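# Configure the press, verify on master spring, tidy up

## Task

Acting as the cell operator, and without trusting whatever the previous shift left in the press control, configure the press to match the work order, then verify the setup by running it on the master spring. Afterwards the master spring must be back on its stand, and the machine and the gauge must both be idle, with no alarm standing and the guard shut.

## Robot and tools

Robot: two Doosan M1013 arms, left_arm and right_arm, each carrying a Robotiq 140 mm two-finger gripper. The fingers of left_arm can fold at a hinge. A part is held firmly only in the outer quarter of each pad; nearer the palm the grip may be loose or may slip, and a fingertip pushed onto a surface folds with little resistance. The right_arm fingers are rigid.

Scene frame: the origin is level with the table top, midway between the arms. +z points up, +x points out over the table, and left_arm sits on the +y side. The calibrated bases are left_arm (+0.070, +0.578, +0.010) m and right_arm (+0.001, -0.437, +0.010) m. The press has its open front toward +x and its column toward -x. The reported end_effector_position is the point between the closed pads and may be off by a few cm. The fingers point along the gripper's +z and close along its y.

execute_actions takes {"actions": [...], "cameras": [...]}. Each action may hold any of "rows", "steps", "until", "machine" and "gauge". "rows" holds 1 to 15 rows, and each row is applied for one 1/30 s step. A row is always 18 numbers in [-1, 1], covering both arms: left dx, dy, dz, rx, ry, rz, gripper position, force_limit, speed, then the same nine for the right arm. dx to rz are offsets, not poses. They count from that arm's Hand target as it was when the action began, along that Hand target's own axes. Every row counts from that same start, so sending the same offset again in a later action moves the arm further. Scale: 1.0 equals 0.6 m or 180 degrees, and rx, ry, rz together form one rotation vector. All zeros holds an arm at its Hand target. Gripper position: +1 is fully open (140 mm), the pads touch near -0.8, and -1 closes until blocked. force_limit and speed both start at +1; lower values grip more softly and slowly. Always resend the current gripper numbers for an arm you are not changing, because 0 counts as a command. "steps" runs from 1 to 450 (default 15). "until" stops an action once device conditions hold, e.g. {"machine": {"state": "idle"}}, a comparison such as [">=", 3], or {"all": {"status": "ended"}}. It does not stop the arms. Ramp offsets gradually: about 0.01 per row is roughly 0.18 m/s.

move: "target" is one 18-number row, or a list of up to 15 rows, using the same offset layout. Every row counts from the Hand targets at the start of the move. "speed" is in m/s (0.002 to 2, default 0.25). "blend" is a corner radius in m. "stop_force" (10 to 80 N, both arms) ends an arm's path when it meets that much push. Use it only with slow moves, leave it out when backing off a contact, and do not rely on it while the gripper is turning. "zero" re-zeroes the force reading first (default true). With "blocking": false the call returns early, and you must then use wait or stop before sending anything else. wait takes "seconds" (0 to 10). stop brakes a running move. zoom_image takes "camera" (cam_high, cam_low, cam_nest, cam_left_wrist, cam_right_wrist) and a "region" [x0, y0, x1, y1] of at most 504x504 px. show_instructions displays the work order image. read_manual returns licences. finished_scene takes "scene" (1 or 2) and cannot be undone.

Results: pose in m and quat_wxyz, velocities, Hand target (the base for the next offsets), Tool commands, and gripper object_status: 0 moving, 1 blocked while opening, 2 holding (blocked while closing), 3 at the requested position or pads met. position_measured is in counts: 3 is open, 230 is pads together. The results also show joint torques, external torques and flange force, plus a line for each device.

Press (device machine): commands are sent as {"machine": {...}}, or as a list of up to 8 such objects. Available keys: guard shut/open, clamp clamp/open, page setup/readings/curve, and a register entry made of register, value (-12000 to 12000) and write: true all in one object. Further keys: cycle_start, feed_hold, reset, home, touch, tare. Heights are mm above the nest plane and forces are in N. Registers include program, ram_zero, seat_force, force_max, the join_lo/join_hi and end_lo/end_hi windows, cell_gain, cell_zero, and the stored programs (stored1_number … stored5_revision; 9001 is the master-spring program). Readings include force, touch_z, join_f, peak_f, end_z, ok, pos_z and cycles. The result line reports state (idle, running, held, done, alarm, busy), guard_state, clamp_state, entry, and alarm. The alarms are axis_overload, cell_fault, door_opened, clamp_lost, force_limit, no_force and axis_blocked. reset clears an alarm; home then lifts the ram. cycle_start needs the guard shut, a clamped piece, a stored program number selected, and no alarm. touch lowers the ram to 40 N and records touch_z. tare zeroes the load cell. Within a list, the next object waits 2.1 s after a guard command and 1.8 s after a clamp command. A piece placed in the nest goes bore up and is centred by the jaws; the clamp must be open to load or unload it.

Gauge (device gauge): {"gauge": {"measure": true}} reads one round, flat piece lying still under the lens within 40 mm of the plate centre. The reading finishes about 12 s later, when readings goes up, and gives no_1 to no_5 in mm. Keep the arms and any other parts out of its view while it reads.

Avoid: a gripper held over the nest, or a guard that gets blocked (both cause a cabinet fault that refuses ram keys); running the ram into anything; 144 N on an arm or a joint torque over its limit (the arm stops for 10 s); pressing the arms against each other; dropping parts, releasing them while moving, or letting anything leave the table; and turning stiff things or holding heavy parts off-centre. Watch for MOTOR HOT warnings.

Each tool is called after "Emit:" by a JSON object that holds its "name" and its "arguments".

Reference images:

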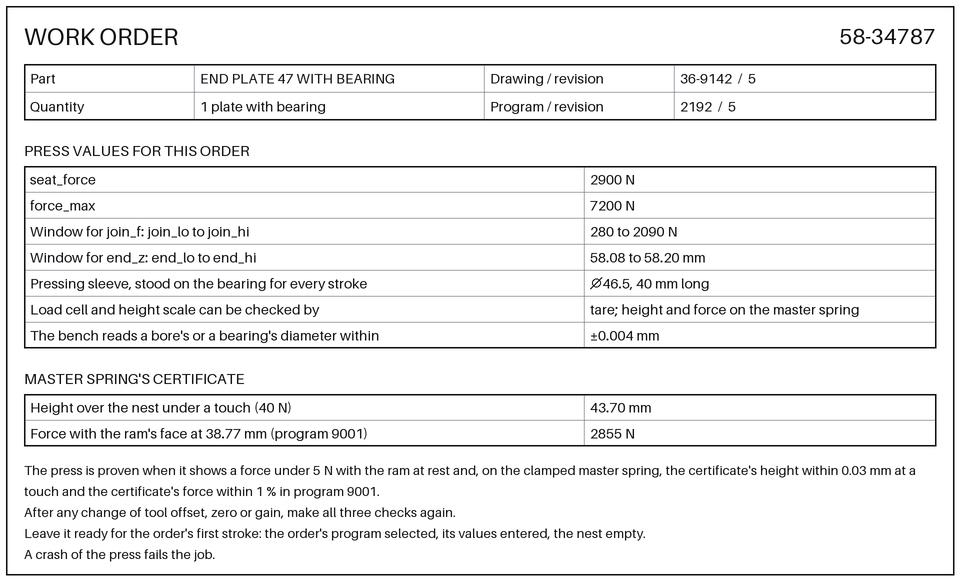

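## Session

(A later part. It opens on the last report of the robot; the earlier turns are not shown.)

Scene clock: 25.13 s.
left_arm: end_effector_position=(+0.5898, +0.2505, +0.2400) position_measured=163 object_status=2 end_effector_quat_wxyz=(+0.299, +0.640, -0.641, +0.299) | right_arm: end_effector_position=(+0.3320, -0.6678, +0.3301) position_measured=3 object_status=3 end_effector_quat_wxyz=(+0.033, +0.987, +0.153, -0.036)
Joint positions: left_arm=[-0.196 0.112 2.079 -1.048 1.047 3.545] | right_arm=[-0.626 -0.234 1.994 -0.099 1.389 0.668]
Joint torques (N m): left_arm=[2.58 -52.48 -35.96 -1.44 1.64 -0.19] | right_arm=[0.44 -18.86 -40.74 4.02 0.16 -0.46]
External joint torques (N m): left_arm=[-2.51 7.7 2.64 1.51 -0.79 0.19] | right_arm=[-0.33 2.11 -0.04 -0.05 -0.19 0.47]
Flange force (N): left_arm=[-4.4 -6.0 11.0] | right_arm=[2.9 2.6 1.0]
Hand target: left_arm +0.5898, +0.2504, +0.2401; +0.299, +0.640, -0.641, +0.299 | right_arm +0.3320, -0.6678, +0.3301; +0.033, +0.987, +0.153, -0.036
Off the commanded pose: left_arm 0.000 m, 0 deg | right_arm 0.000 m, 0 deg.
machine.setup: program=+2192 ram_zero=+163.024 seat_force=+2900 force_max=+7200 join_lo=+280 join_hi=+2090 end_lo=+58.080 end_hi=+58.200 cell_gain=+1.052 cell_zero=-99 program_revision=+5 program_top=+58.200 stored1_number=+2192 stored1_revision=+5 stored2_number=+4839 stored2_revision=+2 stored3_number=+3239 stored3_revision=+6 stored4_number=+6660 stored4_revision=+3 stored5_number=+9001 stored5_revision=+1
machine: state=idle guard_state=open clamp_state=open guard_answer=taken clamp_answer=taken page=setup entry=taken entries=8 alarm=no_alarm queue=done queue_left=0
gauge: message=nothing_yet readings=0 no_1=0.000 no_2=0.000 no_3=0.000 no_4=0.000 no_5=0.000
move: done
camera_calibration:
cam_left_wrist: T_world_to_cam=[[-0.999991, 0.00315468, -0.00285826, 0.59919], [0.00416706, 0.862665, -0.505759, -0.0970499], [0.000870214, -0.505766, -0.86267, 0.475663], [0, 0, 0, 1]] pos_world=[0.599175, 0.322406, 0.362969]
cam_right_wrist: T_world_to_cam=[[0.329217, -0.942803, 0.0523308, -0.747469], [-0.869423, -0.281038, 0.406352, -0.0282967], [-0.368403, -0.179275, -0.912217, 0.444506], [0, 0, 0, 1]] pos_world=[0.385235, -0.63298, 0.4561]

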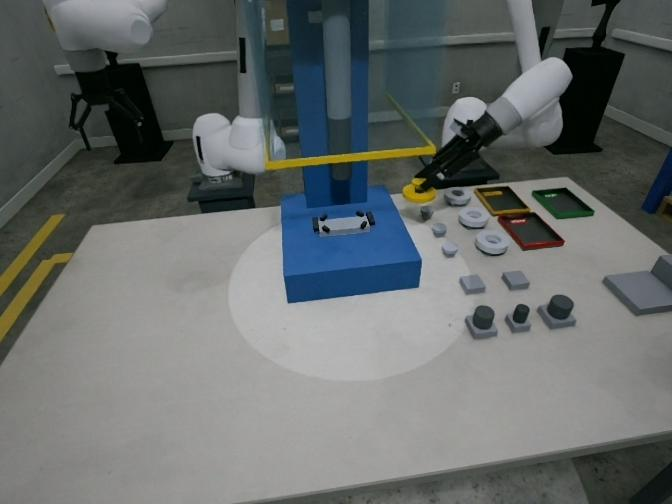

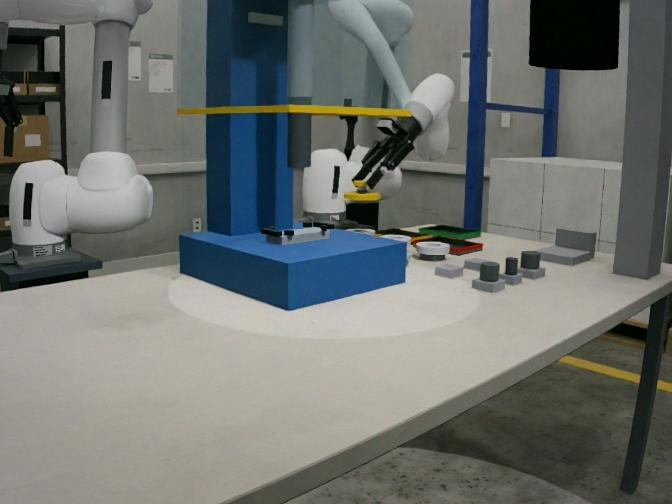

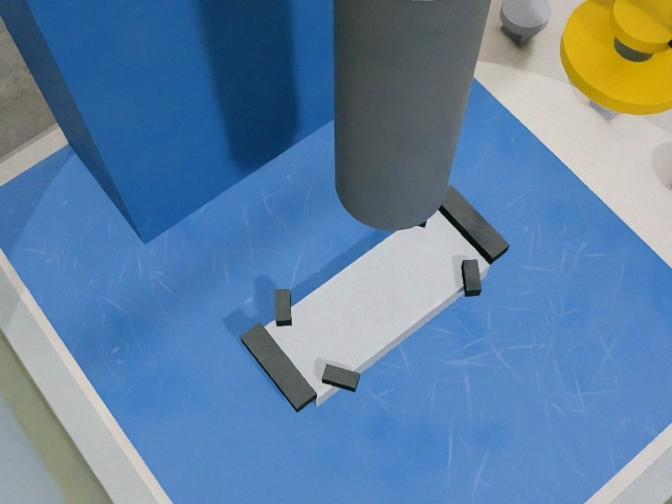

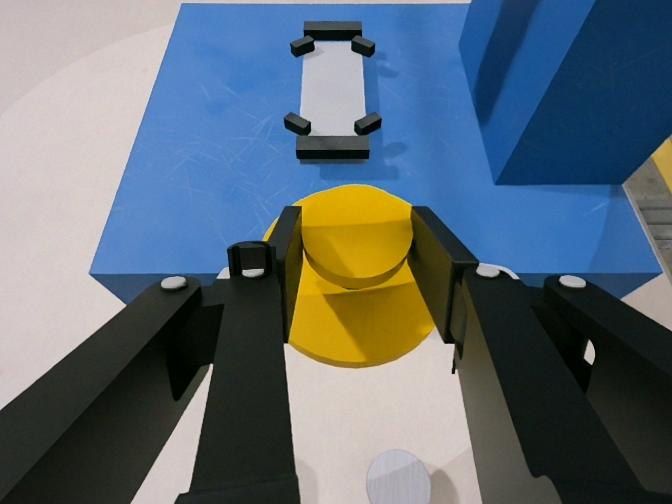

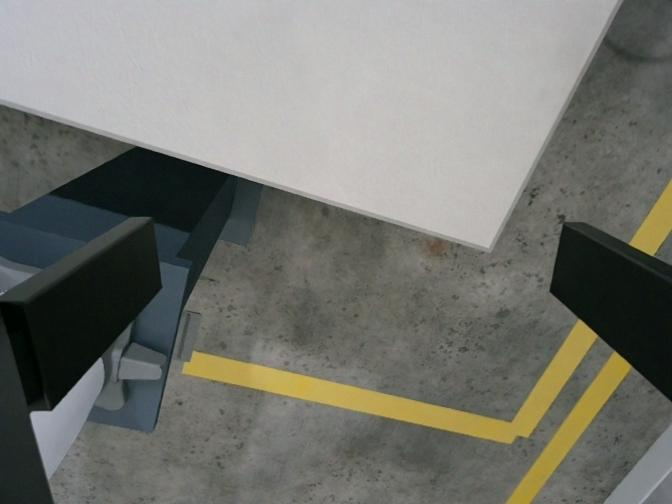

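Emit:
{"name": "move", "arguments": {"target": [0.2212,-0.0237,0.305,0,0,0,-0.97,0.3,-1,0,0,0,0,0,0,1,1,1], "speed": 0.12, "cameras": ["cam_low","cam_nest","cam_left_wrist","cam_high"]}}

Emit:
{"name": "zoom_image", "arguments": {"camera": "cam_low", "region": [220, 150, 380, 270]}}

Emit:
{"name": "zoom_image", "arguments": {"camera": "cam_high", "region": [270, 150, 430, 270]}}

Scene clock: 38.57 s.
left_arm: end_effector_position=(+0.6026, +0.0439, +0.2251) position_measured=163 object_status=2 end_effector_quat_wxyz=(+0.299, +0.641, -0.641, +0.299) | right_arm: end_effector_position=(+0.3320, -0.6678, +0.3301) position_measured=3 object_status=3 end_effector_quat_wxyz=(+0.033, +0.987, +0.153, -0.036)
Joint positions: left_arm=[-0.532 0.239 1.955 -1.152 0.802 3.393] | right_arm=[-0.626 -0.234 1.994 -0.099 1.389 0.668]
Joint torques (N m): left_arm=[-31.4 -48.09 -54.69 -4.05 -0.79 -1.13] | right_arm=[0.26 -18.69 -40.66 3.98 0.23 -0.44]
External joint torques (N m): left_arm=[31.38 -10.37 21.03 3.98 1.34 1.13] | right_arm=[-0.2 1.74 -0.18 0 -0.25 0.44]
External joint torques when the fault began: left_arm=[29.84 -8.72 17.95 3.25 0.74 0.88]
Flange force (N): left_arm=[-48.9 17.8 -54.2] | right_arm=[2.8 2.2 0.7]
Flange force when the fault began (N): left_arm=[-44.6 12.8 -48.9]
Hand target: left_arm +0.6026, +0.0439, +0.2251; +0.299, +0.641, -0.641, +0.299 (not the last commanded pose) | right_arm +0.3320, -0.6678, +0.3301; +0.033, +0.987, +0.153, -0.036
Tool commands: left_gripper/position=-0.968627 left_gripper/force_limit=+0.301961 left_gripper/speed=-1.0 right_gripper/position=+1.0 right_gripper/force_limit=+1.0 right_gripper/speed=+1.0
Off the commanded pose: left_arm 0.019 m, 0 deg | right_arm 0.000 m, 0 deg.
FORCE FAULT: contact force on the left arm reached its limit, and that arm stopped for 10 seconds. The contact can be on any part of that arm, not only on its tool. That arm's remaining commands of this call were not run. That arm's target is now where it stood when the stop ended, not its last command. That arm accepts commands again.
machine.setup: program=+2192 ram_zero=+163.024 seat_force=+2900 force_max=+7200 join_lo=+280 join_hi=+2090 end_lo=+58.080 end_hi=+58.200 cell_gain=+1.052 cell_zero=-99 program_revision=+5 program_top=+58.200 stored1_number=+2192 stored1_revision=+5 stored2_number=+4839 stored2_revision=+2 stored3_number=+3239 stored3_revision=+6 stored4_number=+6660 stored4_revision=+3 stored5_number=+9001 stored5_revision=+1
machine: state=idle guard_state=open clamp_state=open guard_answer=taken clamp_answer=taken page=setup entry=taken entries=8 alarm=no_alarm queue=done queue_left=0
gauge: message=nothing_yet readings=0 no_1=0.000 no_2=0.000 no_3=0.000 no_4=0.000 no_5=0.000
move: fault (left_arm)
camera_calibration:
cam_left_wrist: T_world_to_cam=[[-0.999992, 0.00299599, -0.00253368, 0.612504], [0.0038657, 0.862892, -0.505374, 0.0736113], [0.000672197, -0.50538, -0.862897, 0.358464], [0, 0, 0, 1]] pos_world=[0.611973, 0.115807, 0.348071]
Images, in order (width x height): cam_high 672x504, cam_low 672x504, cam_nest 672x504, cam_left_wrist 672x504.

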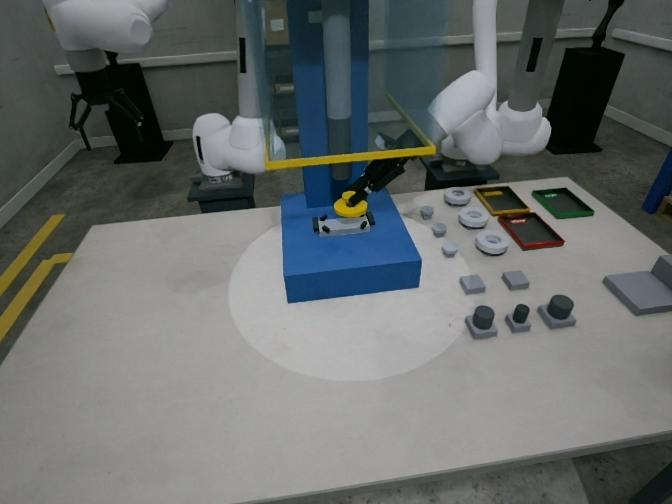

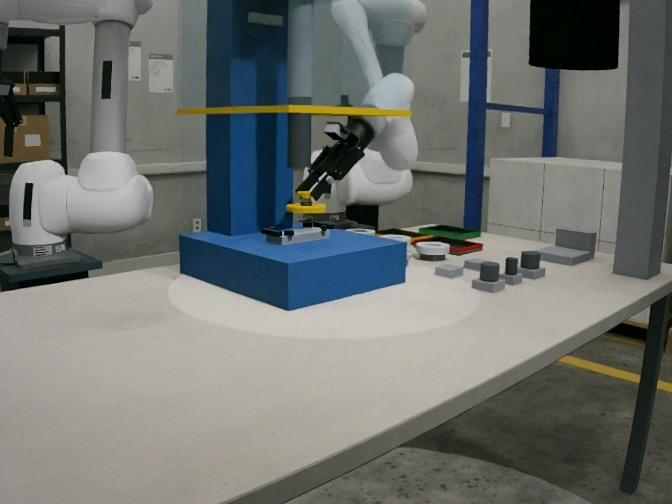

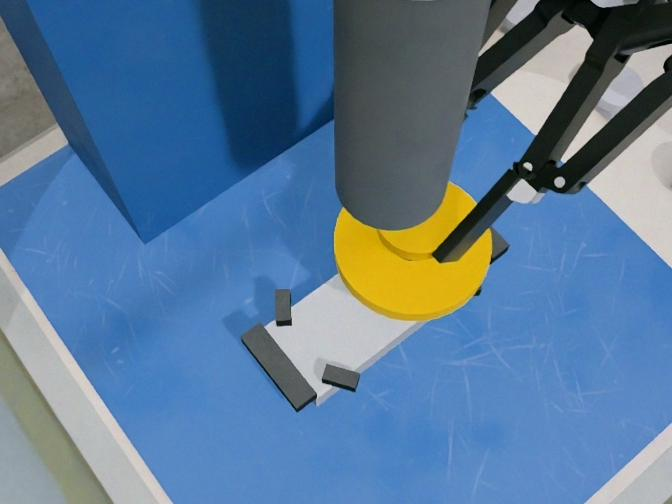

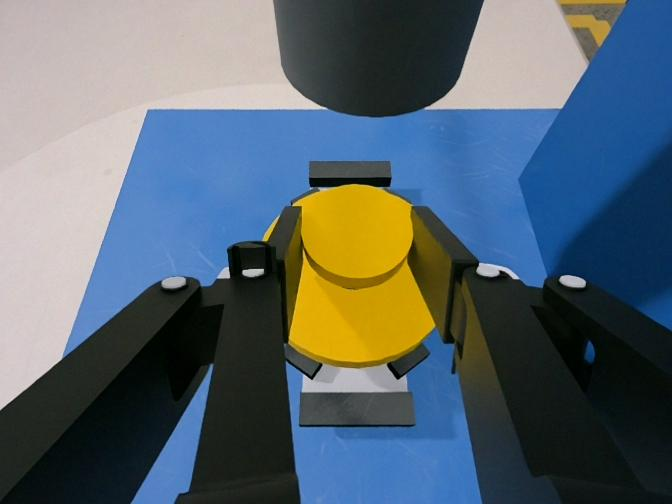

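Scaled by 3.150.

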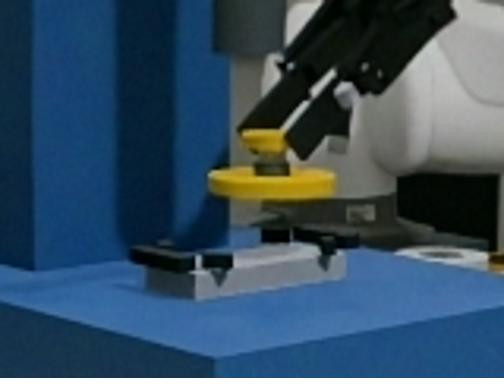

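Scaled by 3.150.

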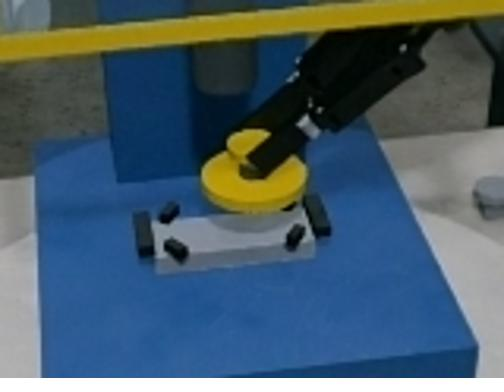

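Emit:
{"name": "move", "arguments": {"target": [[-0.2024,0.0213,-0.2798,0,0,0,-0.97,0.3,-1,0,0,0,0,0,0,1,1,1],[-0.4607,-0.358,-0.5543,0,0,0,-0.97,0.3,-1,0,0,0,0,0,0,1,1,1]], "speed": 0.2, "blend": 0.03, "cameras": ["cam_left_wrist","cam_low"]}}

Scene clock: 42.67 s.
left_arm: end_effector_position=(+0.8176, +0.4762, +0.2274) position_measured=163 object_status=2 end_effector_quat_wxyz=(+0.299, +0.641, -0.641, +0.299) | right_arm: end_effector_position=(+0.3320, -0.6678, +0.3301) position_measured=3 object_status=3 end_effector_quat_wxyz=(+0.033, +0.987, +0.153, -0.036)
Joint positions: left_arm=[0.165 0.463 1.625 -0.886 1.355 3.639] | right_arm=[-0.626 -0.234 1.994 -0.099 1.389 0.668]
Joint torques (N m): left_arm=[2.43 -91.58 -36.65 -1.19 2.09 -0.18] | right_arm=[0.14 -18.59 -40.68 3.97 0.19 -0.45]
External joint torques (N m): left_arm=[-3.08 9.64 1.34 1.7 -1.05 0.18] | right_arm=[-0.06 1.93 -0.11 0.01 -0.21 0.46]
Flange force (N): left_arm=[-6.1 -10.6 7.6] | right_arm=[3.2 2.1 0.8]
Hand target: left_arm +0.8176, +0.4763, +0.2273; +0.299, +0.641, -0.641, +0.299 | right_arm +0.3320, -0.6678, +0.3301; +0.033, +0.987, +0.153, -0.036
Off the commanded pose: left_arm 0.000 m, 0 deg | right_arm 0.000 m, 0 deg.
machine.setup: program=+2192 ram_zero=+163.024 seat_force=+2900 force_max=+7200 join_lo=+280 join_hi=+2090 end_lo=+58.080 end_hi=+58.200 cell_gain=+1.052 cell_zero=-99 program_revision=+5 program_top=+58.200 stored1_number=+2192 stored1_revision=+5 stored2_number=+4839 stored2_revision=+2 stored3_number=+3239 stored3_revision=+6 stored4_number=+6660 stored4_revision=+3 stored5_number=+9001 stored5_revision=+1
machine: state=idle guard_state=open clamp_state=open guard_answer=taken clamp_answer=taken page=setup entry=taken entries=8 alarm=no_alarm queue=done queue_left=0
gauge: message=nothing_yet readings=0 no_1=0.000 no_2=0.000 no_3=0.000 no_4=0.000 no_5=0.000
move: done
camera_calibration:
cam_left_wrist: T_world_to_cam=[[-0.999992, 0.00294604, -0.00262031, 0.826271], [0.00386638, 0.862892, -0.505374, -0.299086], [0.000772196, -0.50538, -0.862897, 0.578697], [0, 0, 0, 1]] pos_world=[0.826974, 0.548107, 0.350371]
Images, in order (width x height): cam_low 672x504, cam_left_wrist 672x504.

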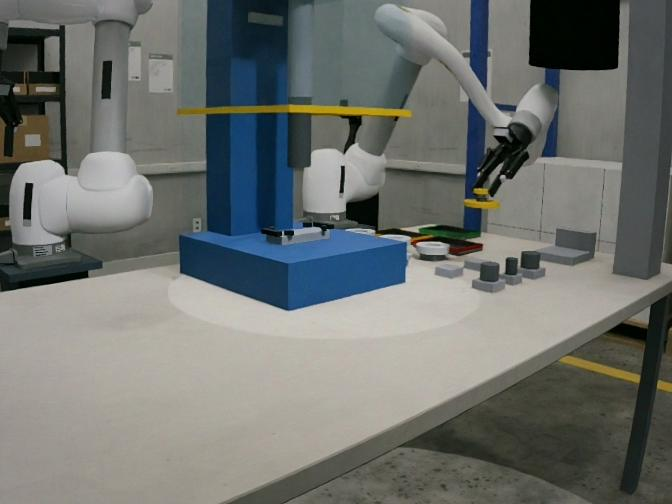

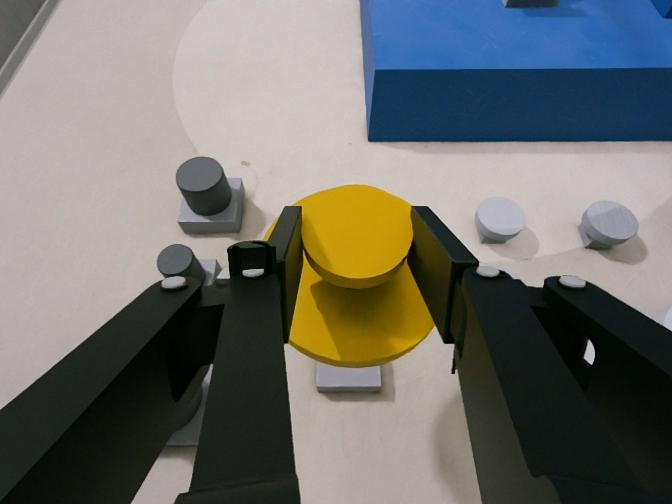

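Emit:
{"name": "move", "arguments": {"target": [-0.191,0,0.1603,0,0,0,-0.97,0.3,-1,0,0,0,0,0,0,1,1,1], "speed": 0.1, "cameras": []}}

Emit:
{"name": "execute_actions", "arguments": {"actions": [{"rows":[[0,0,0,0,0,0,1,-0.5,-1,0,0,0,0,0,0,1,1,1]],"steps":110}], "cameras": []}}

Emit:
{"name": "move", "arguments": {"target": [0,0,-0.1,0,0,0,1,-0.5,-1,0,0,0,0,0,0,1,1,1], "speed": 0.15, "cameras": []}}

Emit:
{"name": "move", "arguments": {"target": [-0.044,0,0.009,0,0.1,0,1,-0.5,-1,0,0,0,0,0,0,1,1,1], "speed": 0.15, "cameras": ["cam_left_wrist","cam_low"]}}

Scene clock: 45.57 s.
left_arm: end_effector_position=(+0.8177, +0.4762, +0.0777) position_measured=163 object_status=2 end_effector_quat_wxyz=(+0.299, +0.641, -0.641, +0.299) | right_arm: end_effector_position=(+0.3320, -0.6678, +0.3301) position_measured=3 object_status=3 end_effector_quat_wxyz=(+0.033, +0.987, +0.153, -0.036)
Joint positions: left_arm=[0.165 0.606 1.714 -0.94 1.213 3.831] | right_arm=[-0.626 -0.234 1.994 -0.099 1.389 0.668]
Joint torques (N m): left_arm=[2.44 -97.8 -30.61 -1.11 2.67 -0.2] | right_arm=[0.45 -18.77 -40.8 3.99 0.2 -0.47]
External joint torques (N m): left_arm=[-2.56 9.03 1.8 1.42 -1.29 0.2] | right_arm=[-0.26 1.77 -0.05 -0.01 -0.22 0.47]
Flange force (N): left_arm=[-7.5 -6.7 8.9] | right_arm=[2.6 2.1 0.9]
Hand target: left_arm +0.8177, +0.4763, +0.0777; +0.299, +0.641, -0.641, +0.299 | right_arm +0.3320, -0.6678, +0.3301; +0.033, +0.987, +0.153, -0.036
Off the commanded pose: left_arm 0.000 m, 0 deg | right_arm 0.000 m, 0 deg.
machine.setup: program=+2192 ram_zero=+163.024 seat_force=+2900 force_max=+7200 join_lo=+280 join_hi=+2090 end_lo=+58.080 end_hi=+58.200 cell_gain=+1.052 cell_zero=-99 program_revision=+5 program_top=+58.200 stored1_number=+2192 stored1_revision=+5 stored2_number=+4839 stored2_revision=+2 stored3_number=+3239 stored3_revision=+6 stored4_number=+6660 stored4_revision=+3 stored5_number=+9001 stored5_revision=+1
machine: state=idle guard_state=open clamp_state=open guard_answer=taken clamp_answer=taken page=setup entry=taken entries=8 alarm=no_alarm queue=done queue_left=0
gauge: message=nothing_yet readings=0 no_1=0.000 no_2=0.000 no_3=0.000 no_4=0.000 no_5=0.000
move: done
No camera images: "cameras" was empty.

Scene clock: 49.43 s.
left_arm: end_effector_position=(+0.8177, +0.4763, +0.0777) position_measured=3 object_status=3 end_effector_quat_wxyz=(+0.299, +0.641, -0.641, +0.299) | right_arm: end_effector_position=(+0.3320, -0.6678, +0.3301) position_measured=3 object_status=3 end_effector_quat_wxyz=(+0.033, +0.987, +0.153, -0.036)
Joint positions: left_arm=[0.165 0.606 1.714 -0.94 1.213 3.831] | right_arm=[-0.626 -0.234 1.994 -0.099 1.389 0.668]
Joint torques (N m): left_arm=[2.62 -92.4 -27.87 0.57 1.37 -0.12] | right_arm=[-0.01 -18.76 -40.83 4.01 0.18 -0.49]
External joint torques (N m): left_arm=[-2.71 3.64 -0.98 -0.23 -0.02 0.12] | right_arm=[0.04 1.93 -0.03 -0.04 -0.21 0.49]
Flange force (N): left_arm=[-1.5 -6.8 4.3] | right_arm=[3.4 1.8 0.9]
Hand target: left_arm +0.8177, +0.4763, +0.0777; +0.299, +0.641, -0.641, +0.299 | right_arm +0.3320, -0.6678, +0.3301; +0.033, +0.987, +0.153, -0.036
Off the commanded pose: left_arm 0.000 m, 0 deg | right_arm 0.000 m, 0 deg.
machine.setup: program=+2192 ram_zero=+163.024 seat_force=+2900 force_max=+7200 join_lo=+280 join_hi=+2090 end_lo=+58.080 end_hi=+58.200 cell_gain=+1.052 cell_zero=-99 program_revision=+5 program_top=+58.200 stored1_number=+2192 stored1_revision=+5 stored2_number=+4839 stored2_revision=+2 stored3_number=+3239 stored3_revision=+6 stored4_number=+6660 stored4_revision=+3 stored5_number=+9001 stored5_revision=+1
machine: state=idle guard_state=open clamp_state=open guard_answer=taken clamp_answer=taken page=setup entry=taken entries=8 alarm=no_alarm queue=done queue_left=0
gauge: message=nothing_yet readings=0 no_1=0.000 no_2=0.000 no_3=0.000 no_4=0.000 no_5=0.000
No camera images: "cameras" was empty.

Scene clock: 50.17 s.
left_arm: end_effector_position=(+0.8177, +0.5222, +0.1163) position_measured=3 object_status=3 end_effector_quat_wxyz=(+0.299, +0.641, -0.641, +0.299) | right_arm: end_effector_position=(+0.3320, -0.6678, +0.3301) position_measured=3 object_status=3 end_effector_quat_wxyz=(+0.033, +0.987, +0.153, -0.036)
Joint positions: left_arm=[0.224 0.578 1.673 -0.893 1.29 3.802] | right_arm=[-0.626 -0.234 1.994 -0.099 1.389 0.668]
Joint torques (N m): left_arm=[2.05 -92.02 -29.89 0.71 1.33 -0.19] | right_arm=[0.3 -18.63 -40.84 4 0.17 -0.48]
External joint torques (N m): left_arm=[-1.95 3.63 -1.06 -0.18 -0.03 0.19] | right_arm=[-0.27 1.78 0.03 -0.03 -0.19 0.48]
Flange force (N): left_arm=[-2.2 -7.1 2.8] | right_arm=[2.6 2.0 1.0]
Hand target: left_arm +0.8177, +0.5222, +0.1163; +0.299, +0.641, -0.641, +0.299 | right_arm +0.3320, -0.6678, +0.3301; +0.033, +0.987, +0.153, -0.036
Off the commanded pose: left_arm 0.000 m, 0 deg | right_arm 0.000 m, 0 deg.
machine.setup: program=+2192 ram_zero=+163.024 seat_force=+2900 force_max=+7200 join_lo=+280 join_hi=+2090 end_lo=+58.080 end_hi=+58.200 cell_gain=+1.052 cell_zero=-99 program_revision=+5 program_top=+58.200 stored1_number=+2192 stored1_revision=+5 stored2_number=+4839 stored2_revision=+2 stored3_number=+3239 stored3_revision=+6 stored4_number=+6660 stored4_revision=+3 stored5_number=+9001 stored5_revision=+1
machine: state=idle guard_state=open clamp_state=open guard_answer=taken clamp_answer=taken page=setup entry=taken entries=8 alarm=no_alarm queue=done queue_left=0
gauge: message=nothing_yet readings=0 no_1=0.000 no_2=0.000 no_3=0.000 no_4=0.000 no_5=0.000
move: done
No camera images: "cameras" was empty.

Scene clock: 51.53 s.
left_arm: end_effector_position=(+0.8178, +0.5351, +0.0926) position_measured=3 object_status=3 end_effector_quat_wxyz=(+0.395, +0.586, -0.587, +0.395) | right_arm: end_effector_position=(+0.3320, -0.6678, +0.3301) position_measured=3 object_status=3 end_effector_quat_wxyz=(+0.033, +0.987, +0.153, -0.036)
Joint positions: left_arm=[0.306 0.726 1.665 -1.097 1.482 4] | right_arm=[-0.626 -0.234 1.994 -0.099 1.389 0.668]
Joint torques (N m): left_arm=[2.18 -99.47 -25.13 -0.17 1.96 -0.17] | right_arm=[0.26 -18.77 -40.77 3.98 0.19 -0.49]
External joint torques (N m): left_arm=[-2.22 3.61 -0.8 -0.15 -0.02 0.17] | right_arm=[-0.44 2.21 -0.08 -0.01 -0.22 0.5]
Flange force (N): left_arm=[-3.8 -6.1 2.5] | right_arm=[2.9 2.9 1.1]
Hand target: left_arm +0.8178, +0.5350, +0.0926; +0.395, +0.586, -0.587, +0.395 | right_arm +0.3320, -0.6678, +0.3301; +0.033, +0.987, +0.153, -0.036
Off the commanded pose: left_arm 0.000 m, 0 deg | right_arm 0.000 m, 0 deg.
machine.setup: program=+2192 ram_zero=+163.024 seat_force=+2900 force_max=+7200 join_lo=+280 join_hi=+2090 end_lo=+58.080 end_hi=+58.200 cell_gain=+1.052 cell_zero=-99 program_revision=+5 program_top=+58.200 stored1_number=+2192 stored1_revision=+5 stored2_number=+4839 stored2_revision=+2 stored3_number=+3239 stored3_revision=+6 stored4_number=+6660 stored4_revision=+3 stored5_number=+9001 stored5_revision=+1
machine: state=idle guard_state=open clamp_state=open guard_answer=taken clamp_answer=taken page=setup entry=taken entries=8 alarm=no_alarm queue=done queue_left=0
gauge: message=nothing_yet readings=0 no_1=0.000 no_2=0.000 no_3=0.000 no_4=0.000 no_5=0.000
move: done
camera_calibration:
cam_left_wrist: T_world_to_cam=[[-0.999992, 0.00228217, -0.00327567, 0.826317], [0.00396434, 0.664545, -0.747237, -0.28951], [0.00047151, -0.747244, -0.664549, 0.60344], [0, 0, 0, 1]] pos_world=[0.827174, 0.641424, 0.18739]
Images, in order (width x height): cam_low 672x504, cam_left_wrist 672x504.

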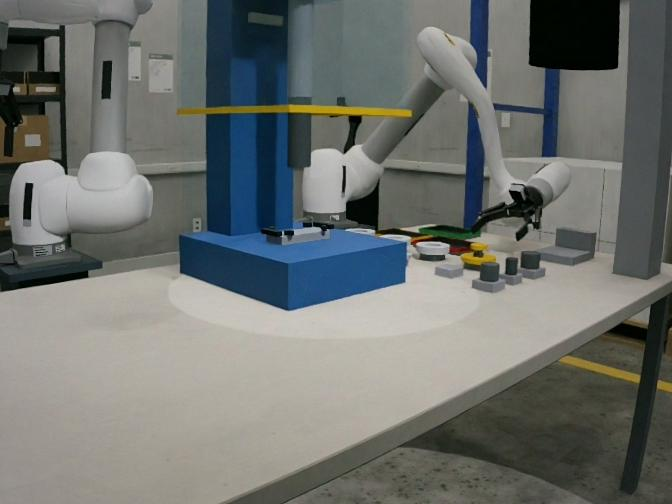

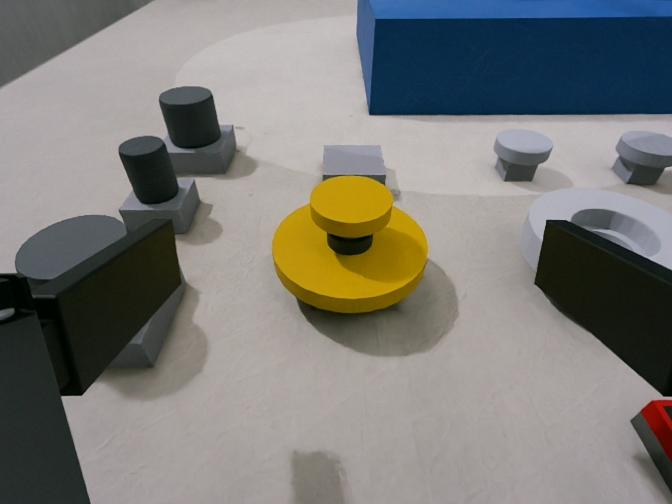

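Emit:
{"name": "move", "arguments": {"target": [0,0,0.1,0,0,0,1,-0.5,-1,0,0,0,0,0,0,1,1,1], "speed": 0.1, "cameras": []}}

Emit:
{"name": "execute_actions", "arguments": {"actions": [{"rows":[[0,0,0,0,0,0,-1,-0.5,-1,0,0,0,0,0,0,1,1,1]],"steps":130},{"rows":[[0,0,0,0,0,0,-0.97,0.3,-1,0,0,0,0,0,0,1,1,1]],"steps":20}], "cameras": ["cam_left_wrist"]}}

Scene clock: 53.47 s.
left_arm: end_effector_position=(+0.8177, +0.4794, +0.0701) position_measured=3 object_status=3 end_effector_quat_wxyz=(+0.395, +0.586, -0.587, +0.395) | right_arm: end_effector_position=(+0.3320, -0.6678, +0.3301) position_measured=3 object_status=3 end_effector_quat_wxyz=(+0.033, +0.987, +0.153, -0.036)
Joint positions: left_arm=[0.237 0.736 1.706 -1.152 1.419 4.026] | right_arm=[-0.626 -0.234 1.994 -0.099 1.389 0.668]
Joint torques (N m): left_arm=[2.32 -98.66 -23.31 -0.33 2.03 -0.2] | right_arm=[0.39 -18.45 -40.8 4.03 0.17 -0.45]
External joint torques (N m): left_arm=[-2.61 3.75 -0.95 -0.15 -0.04 0.2] | right_arm=[-0.47 1.85 0 -0.06 -0.19 0.45]
Flange force (N): left_arm=[-3.8 -6.4 3.5] | right_arm=[2.2 2.5 1.0]
Hand target: left_arm +0.8177, +0.4794, +0.0701; +0.395, +0.586, -0.587, +0.395 | right_arm +0.3320, -0.6678, +0.3301; +0.033, +0.987, +0.153, -0.036
Off the commanded pose: left_arm 0.000 m, 0 deg | right_arm 0.000 m, 0 deg.
machine.setup: program=+2192 ram_zero=+163.024 seat_force=+2900 force_max=+7200 join_lo=+280 join_hi=+2090 end_lo=+58.080 end_hi=+58.200 cell_gain=+1.052 cell_zero=-99 program_revision=+5 program_top=+58.200 stored1_number=+2192 stored1_revision=+5 stored2_number=+4839 stored2_revision=+2 stored3_number=+3239 stored3_revision=+6 stored4_number=+6660 stored4_revision=+3 stored5_number=+9001 stored5_revision=+1
machine: state=idle guard_state=open clamp_state=open guard_answer=taken clamp_answer=taken page=setup entry=taken entries=8 alarm=no_alarm queue=done queue_left=0
gauge: message=nothing_yet readings=0 no_1=0.000 no_2=0.000 no_3=0.000 no_4=0.000 no_5=0.000
move: done
No camera images: "cameras" was empty.

Scene clock: 58.67 s.
left_arm: end_effector_position=(+0.8177, +0.4794, +0.0701) position_measured=163 object_status=2 end_effector_quat_wxyz=(+0.395, +0.586, -0.587, +0.395) | right_arm: end_effector_position=(+0.3320, -0.6678, +0.3301) position_measured=3 object_status=3 end_effector_quat_wxyz=(+0.033, +0.987, +0.153, -0.036)
Joint positions: left_arm=[0.237 0.736 1.706 -1.152 1.419 4.026] | right_arm=[-0.626 -0.234 1.994 -0.099 1.389 0.668]
Joint torques (N m): left_arm=[-0.15 -95.86 -21.75 0.01 1.32 -0.19] | right_arm=[0.31 -18.75 -40.82 4 0.17 -0.49]
External joint torques (N m): left_arm=[0.59 0.97 -2.37 -0.49 0.71 0.18] | right_arm=[-0.22 1.96 0.1 -0.03 -0.19 0.49]
External joint torques at the end of the 1st action: left_arm=[-0.95 3.1 -1.16 0.06 0.32 0.16] | right_arm=[-0.32 2.25 0.08 -0.06 -0.19 0.47]
Flange force (N): left_arm=[-1.8 -6.0 -2.1] | right_arm=[2.9 2.1 1.1]
Flange force at the end of the 1st action (N): left_arm=[-3.8 -5.8 0.7] | right_arm=[3.0 2.7 1.2]
Hand target: left_arm +0.8177, +0.4794, +0.0701; +0.395, +0.586, -0.587, +0.395 | right_arm +0.3320, -0.6678, +0.3301; +0.033, +0.987, +0.153, -0.036
Off the commanded pose: left_arm 0.000 m, 0 deg | right_arm 0.000 m, 0 deg.
machine.setup: program=+2192 ram_zero=+163.024 seat_force=+2900 force_max=+7200 join_lo=+280 join_hi=+2090 end_lo=+58.080 end_hi=+58.200 cell_gain=+1.052 cell_zero=-99 program_revision=+5 program_top=+58.200 stored1_number=+2192 stored1_revision=+5 stored2_number=+4839 stored2_revision=+2 stored3_number=+3239 stored3_revision=+6 stored4_number=+6660 stored4_revision=+3 stored5_number=+9001 stored5_revision=+1
machine: state=idle guard_state=open clamp_state=open guard_answer=taken clamp_answer=taken page=setup entry=taken entries=8 alarm=no_alarm queue=done queue_left=0
gauge: message=nothing_yet readings=0 no_1=0.000 no_2=0.000 no_3=0.000 no_4=0.000 no_5=0.000
camera_calibration:
cam_left_wrist: T_world_to_cam=[[-0.999992, 0.00228183, -0.00327597, 0.826371], [0.00396437, 0.664495, -0.747282, -0.269337], [0.000471703, -0.747289, -0.664499, 0.546958], [0, 0, 0, 1]] pos_world=[0.827174, 0.585824, 0.16489]
Images, in order (width x height): cam_left_wrist 672x504.

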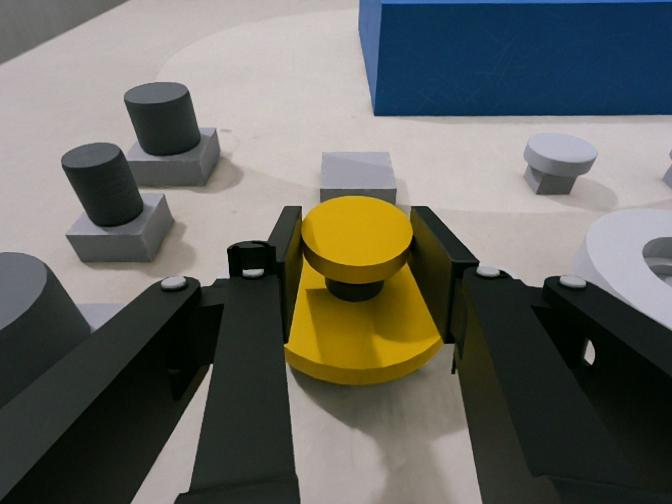

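Emit:
{"name": "move", "arguments": {"target": [[0.2163,0,-0.0875,0,0,0,-0.97,0.3,-1,0,0,0,0,0,0,1,1,1],[0.3442,0.3597,0.2732,0,0,0,-0.97,0.3,-1,0,0,0,0,0,0,1,1,1],[0.4777,0.3595,0.6408,0,0,0,-0.97,0.3,-1,0,0,0,0,0,0,1,1,1]], "speed": [0.12,0.2,0.1], "blend": 0.03}}

Emit:
{"name": "zoom_image", "arguments": {"camera": "cam_low", "region": [220, 150, 380, 270]}}

Scene clock: 64.27 s.
left_arm: end_effector_position=(+0.6017, +0.0157, +0.1917) position_measured=163 object_status=2 end_effector_quat_wxyz=(+0.395, +0.586, -0.587, +0.395) | right_arm: end_effector_position=(+0.3320, -0.6678, +0.3301) position_measured=3 object_status=3 end_effector_quat_wxyz=(+0.033, +0.987, +0.153, -0.036)
Joint positions: left_arm=[-0.496 0.371 2.062 -1.688 0.957 3.941] | right_arm=[-0.626 -0.234 1.994 -0.099 1.389 0.668]
Joint torques (N m): left_arm=[3.05 -73.12 -28.87 -3.14 3.6 -0.25] | right_arm=[0.09 -18.8 -40.69 4 0.18 -0.47]
External joint torques (N m): left_arm=[-2.87 8.96 2.77 1.3 -1.72 0.25] | right_arm=[-0.29 2.35 -0.02 -0.05 -0.2 0.47]
Flange force (N): left_arm=[-8.8 -2.9 11.1] | right_arm=[3.2 2.9 1.1]
Hand target: left_arm +0.6017, +0.0157, +0.1917; +0.395, +0.586, -0.587, +0.395 | right_arm +0.3320, -0.6678, +0.3301; +0.033, +0.987, +0.153, -0.036
Off the commanded pose: left_arm 0.000 m, 0 deg | right_arm 0.000 m, 0 deg.
machine.setup: program=+2192 ram_zero=+163.024 seat_force=+2900 force_max=+7200 join_lo=+280 join_hi=+2090 end_lo=+58.080 end_hi=+58.200 cell_gain=+1.052 cell_zero=-99 program_revision=+5 program_top=+58.200 stored1_number=+2192 stored1_revision=+5 stored2_number=+4839 stored2_revision=+2 stored3_number=+3239 stored3_revision=+6 stored4_number=+6660 stored4_revision=+3 stored5_number=+9001 stored5_revision=+1
machine: state=idle guard_state=open clamp_state=open guard_answer=taken clamp_answer=taken page=setup entry=taken entries=8 alarm=no_alarm queue=done queue_left=0
gauge: message=nothing_yet readings=0 no_1=0.000 no_2=0.000 no_3=0.000 no_4=0.000 no_5=0.000
move: done
camera_calibration:
cam_left_wrist: T_world_to_cam=[[-0.999992, 0.00228183, -0.00327597, 0.611829], [0.00396437, 0.664495, -0.747282, 0.130507], [0.000471703, -0.747289, -0.664499, 0.281204], [0, 0, 0, 1]] pos_world=[0.611174, 0.122024, 0.28639]
cam_right_wrist: T_world_to_cam=[[0.329217, -0.942803, 0.0523308, -0.747469], [-0.869423, -0.281038, 0.406352, -0.0282967], [-0.368403, -0.179275, -0.912217, 0.444506], [0, 0, 0, 1]] pos_world=[0.385235, -0.63298, 0.4561]

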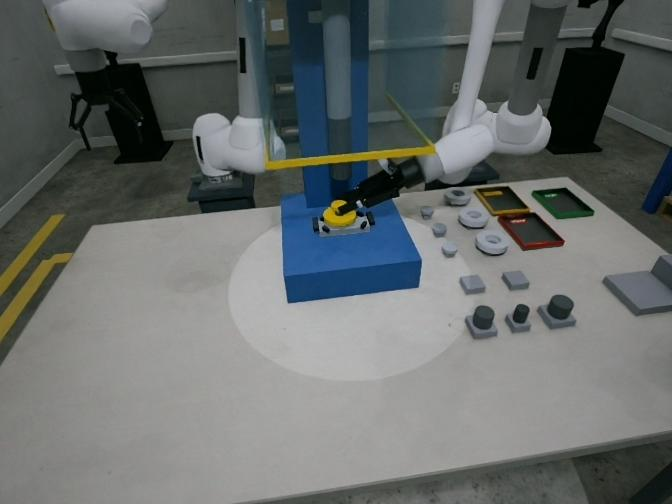

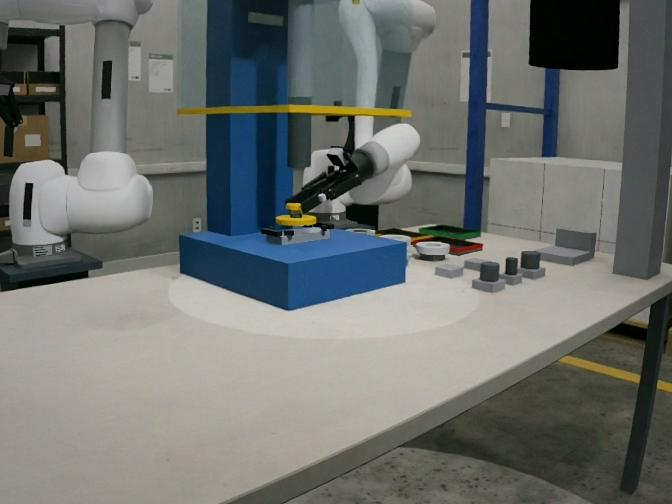

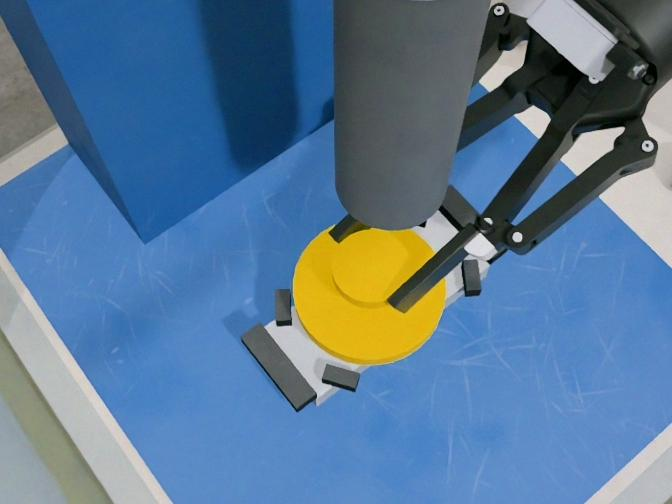

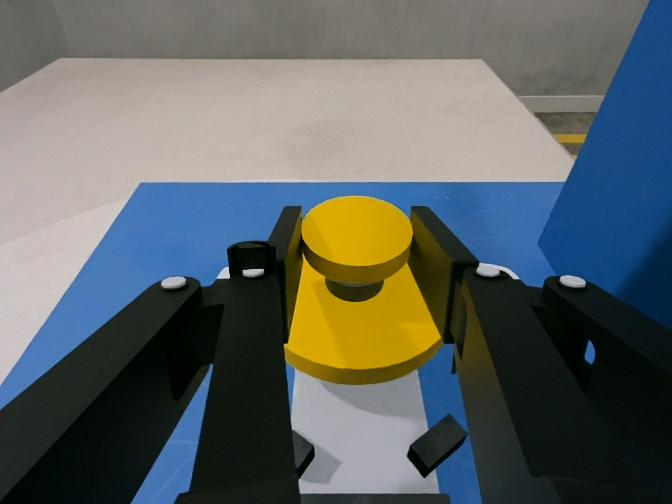

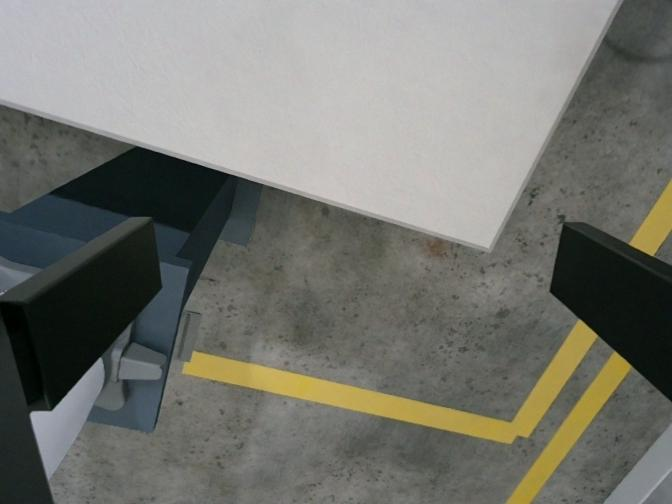

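Scaled by 3.150.

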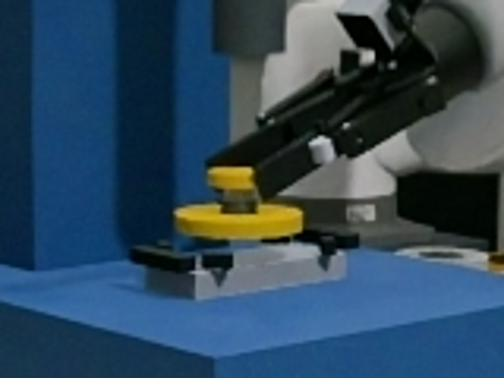

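Emit:
{"name": "move", "arguments": {"target": [-0.0228,0.0017,-0.0033,0,0,0,-0.97,0.3,-1,0,0,0,0,0,0,1,1,1], "speed": 0.05, "cameras": ["cam_nest","cam_low"]}}

Emit:
{"name": "zoom_image", "arguments": {"camera": "cam_nest", "region": [220, 200, 520, 420]}}

Emit:
{"name": "zoom_image", "arguments": {"camera": "cam_low", "region": [240, 190, 350, 270]}}

Scene clock: 65.80 s.
left_arm: end_effector_position=(+0.6007, +0.0226, +0.1797) position_measured=163 object_status=2 end_effector_quat_wxyz=(+0.395, +0.586, -0.587, +0.395) | right_arm: end_effector_position=(+0.3320, -0.6678, +0.3301) position_measured=3 object_status=3 end_effector_quat_wxyz=(+0.033, +0.987, +0.153, -0.036)
Joint positions: left_arm=[-0.486 0.383 2.075 -1.698 0.966 3.971] | right_arm=[-0.626 -0.234 1.994 -0.099 1.389 0.668]
Joint torques (N m): left_arm=[2.49 -73.21 -28.07 -3.1 3.82 -0.19] | right_arm=[0.26 -18.87 -40.73 3.98 0.16 -0.42]
External joint torques (N m): left_arm=[-2.17 8.76 2.94 1.29 -1.89 0.19] | right_arm=[-0.34 2.27 -0.06 -0.03 -0.19 0.42]
Flange force (N): left_arm=[-9.2 -2.9 9.8] | right_arm=[3.0 2.9 1.0]
Hand target: left_arm +0.6007, +0.0226, +0.1797; +0.395, +0.586, -0.587, +0.395 | right_arm +0.3320, -0.6678, +0.3301; +0.033, +0.987, +0.153, -0.036
Off the commanded pose: left_arm 0.000 m, 0 deg | right_arm 0.000 m, 0 deg.
machine.setup: program=+2192 ram_zero=+163.024 seat_force=+2900 force_max=+7200 join_lo=+280 join_hi=+2090 end_lo=+58.080 end_hi=+58.200 cell_gain=+1.052 cell_zero=-99 program_revision=+5 program_top=+58.200 stored1_number=+2192 stored1_revision=+5 stored2_number=+4839 stored2_revision=+2 stored3_number=+3239 stored3_revision=+6 stored4_number=+6660 stored4_revision=+3 stored5_number=+9001 stored5_revision=+1
machine: state=idle guard_state=open clamp_state=open guard_answer=taken clamp_answer=taken page=setup entry=taken entries=8 alarm=no_alarm queue=done queue_left=0
gauge: message=nothing_yet readings=0 no_1=0.000 no_2=0.000 no_3=0.000 no_4=0.000 no_5=0.000
move: done
Images, in order (width x height): cam_low 672x504, cam_nest 672x504.

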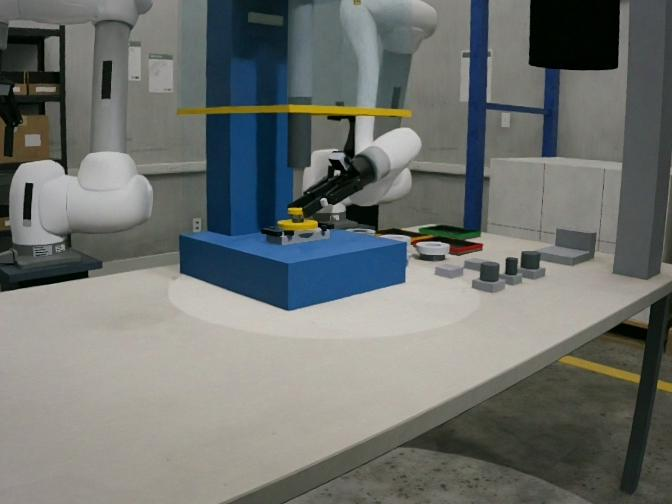

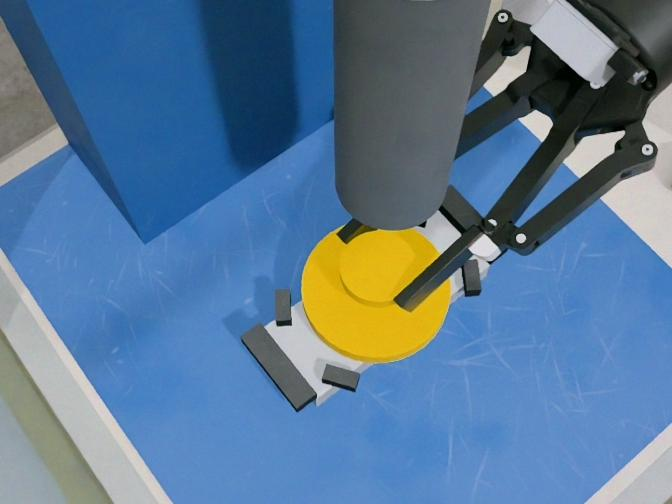

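Scaled by 1.680.

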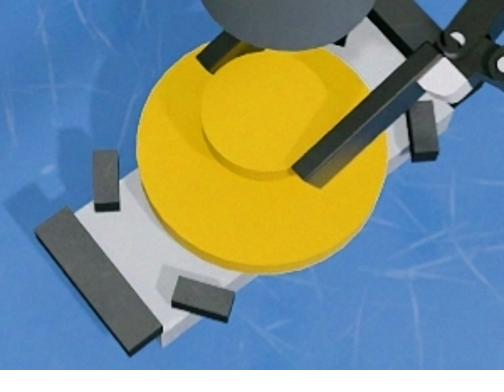

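Scaled by 4.582.

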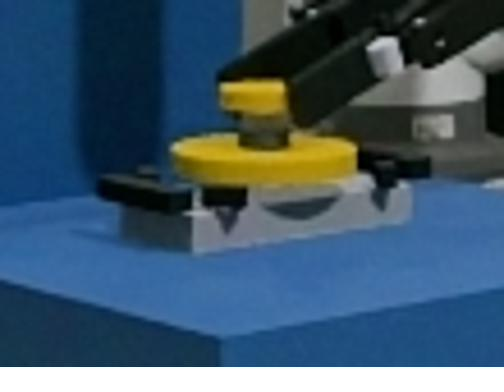

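Emit:
{"name": "move", "arguments": {"target": [-0.0387,0,-0.0156,0,0,0,-0.97,0.3,-1,0,0,0,0,0,0,1,1,1], "speed": 0.008, "stop_force": 10, "cameras": ["cam_nest","cam_low"]}}

Emit:
{"name": "zoom_image", "arguments": {"camera": "cam_low", "region": [240, 190, 350, 270]}}

Scene clock: 68.87 s.
left_arm: end_effector_position=(+0.6008, +0.0344, +0.1677) position_measured=163 object_status=2 end_effector_quat_wxyz=(+0.395, +0.586, -0.586, +0.396) | right_arm: end_effector_position=(+0.3320, -0.6678, +0.3301) position_measured=3 object_status=3 end_effector_quat_wxyz=(+0.033, +0.987, +0.153, -0.036)
Joint positions: left_arm=[-0.468 0.395 2.09 -1.701 0.981 4.002] | right_arm=[-0.626 -0.234 1.994 -0.099 1.389 0.668]
Joint torques (N m): left_arm=[5.8 -62.5 -18.82 -0.02 -0.54 -0.02] | right_arm=[0.12 -18.81 -40.73 3.98 0.2 -0.49]
External joint torques (N m): left_arm=[-5.5 -2.08 -5.23 -1.74 2.53 0.02] | right_arm=[-0.17 1.96 -0.12 -0.02 -0.23 0.49]
Flange force (N): left_arm=[6.4 -1.7 9.3] | right_arm=[3.1 2.3 0.9]
Hand target: left_arm +0.6008, +0.0344, +0.1676; +0.395, +0.586, -0.586, +0.396 (not the last commanded pose) | right_arm +0.3320, -0.6678, +0.3301; +0.033, +0.987, +0.153, -0.036
Off the commanded pose: left_arm 0.008 m, 0 deg | right_arm 0.000 m, 0 deg.
machine.setup: program=+2192 ram_zero=+163.024 seat_force=+2900 force_max=+7200 join_lo=+280 join_hi=+2090 end_lo=+58.080 end_hi=+58.200 cell_gain=+1.052 cell_zero=-99 program_revision=+5 program_top=+58.200 stored1_number=+2192 stored1_revision=+5 stored2_number=+4839 stored2_revision=+2 stored3_number=+3239 stored3_revision=+6 stored4_number=+6660 stored4_revision=+3 stored5_number=+9001 stored5_revision=+1
machine: state=idle guard_state=open clamp_state=open guard_answer=taken clamp_answer=taken page=setup entry=taken entries=8 alarm=no_alarm queue=done queue_left=0
gauge: message=nothing_yet readings=0 no_1=0.000 no_2=0.000 no_3=0.000 no_4=0.000 no_5=0.000
move: contact (left_arm)
Images, in order (width x height): cam_low 672x504, cam_nest 672x504.

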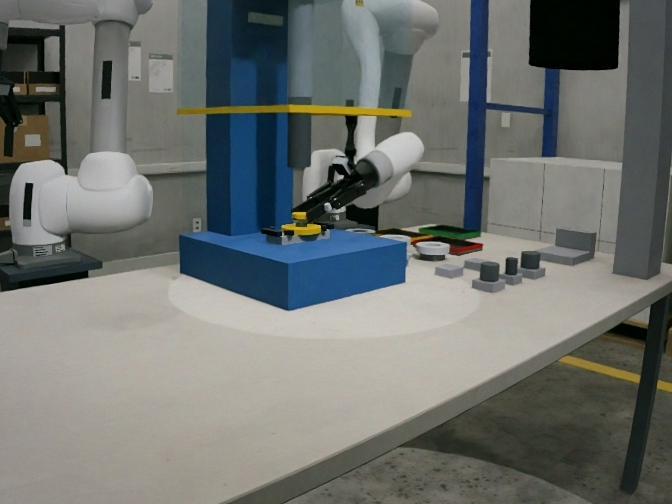

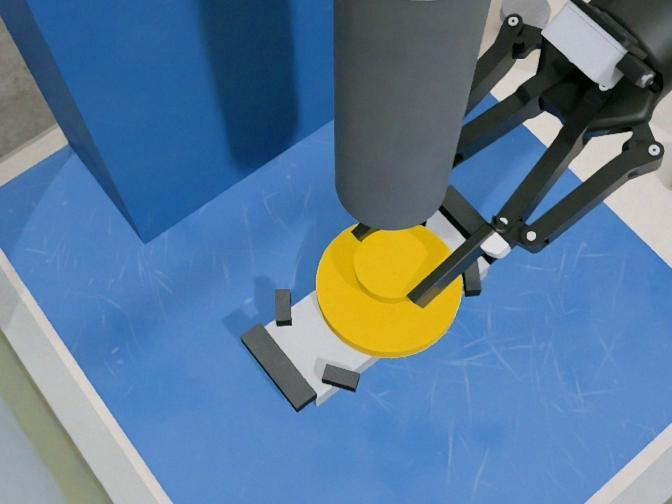

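Scaled by 4.582.

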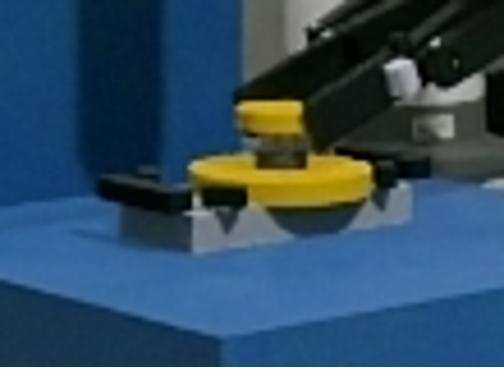

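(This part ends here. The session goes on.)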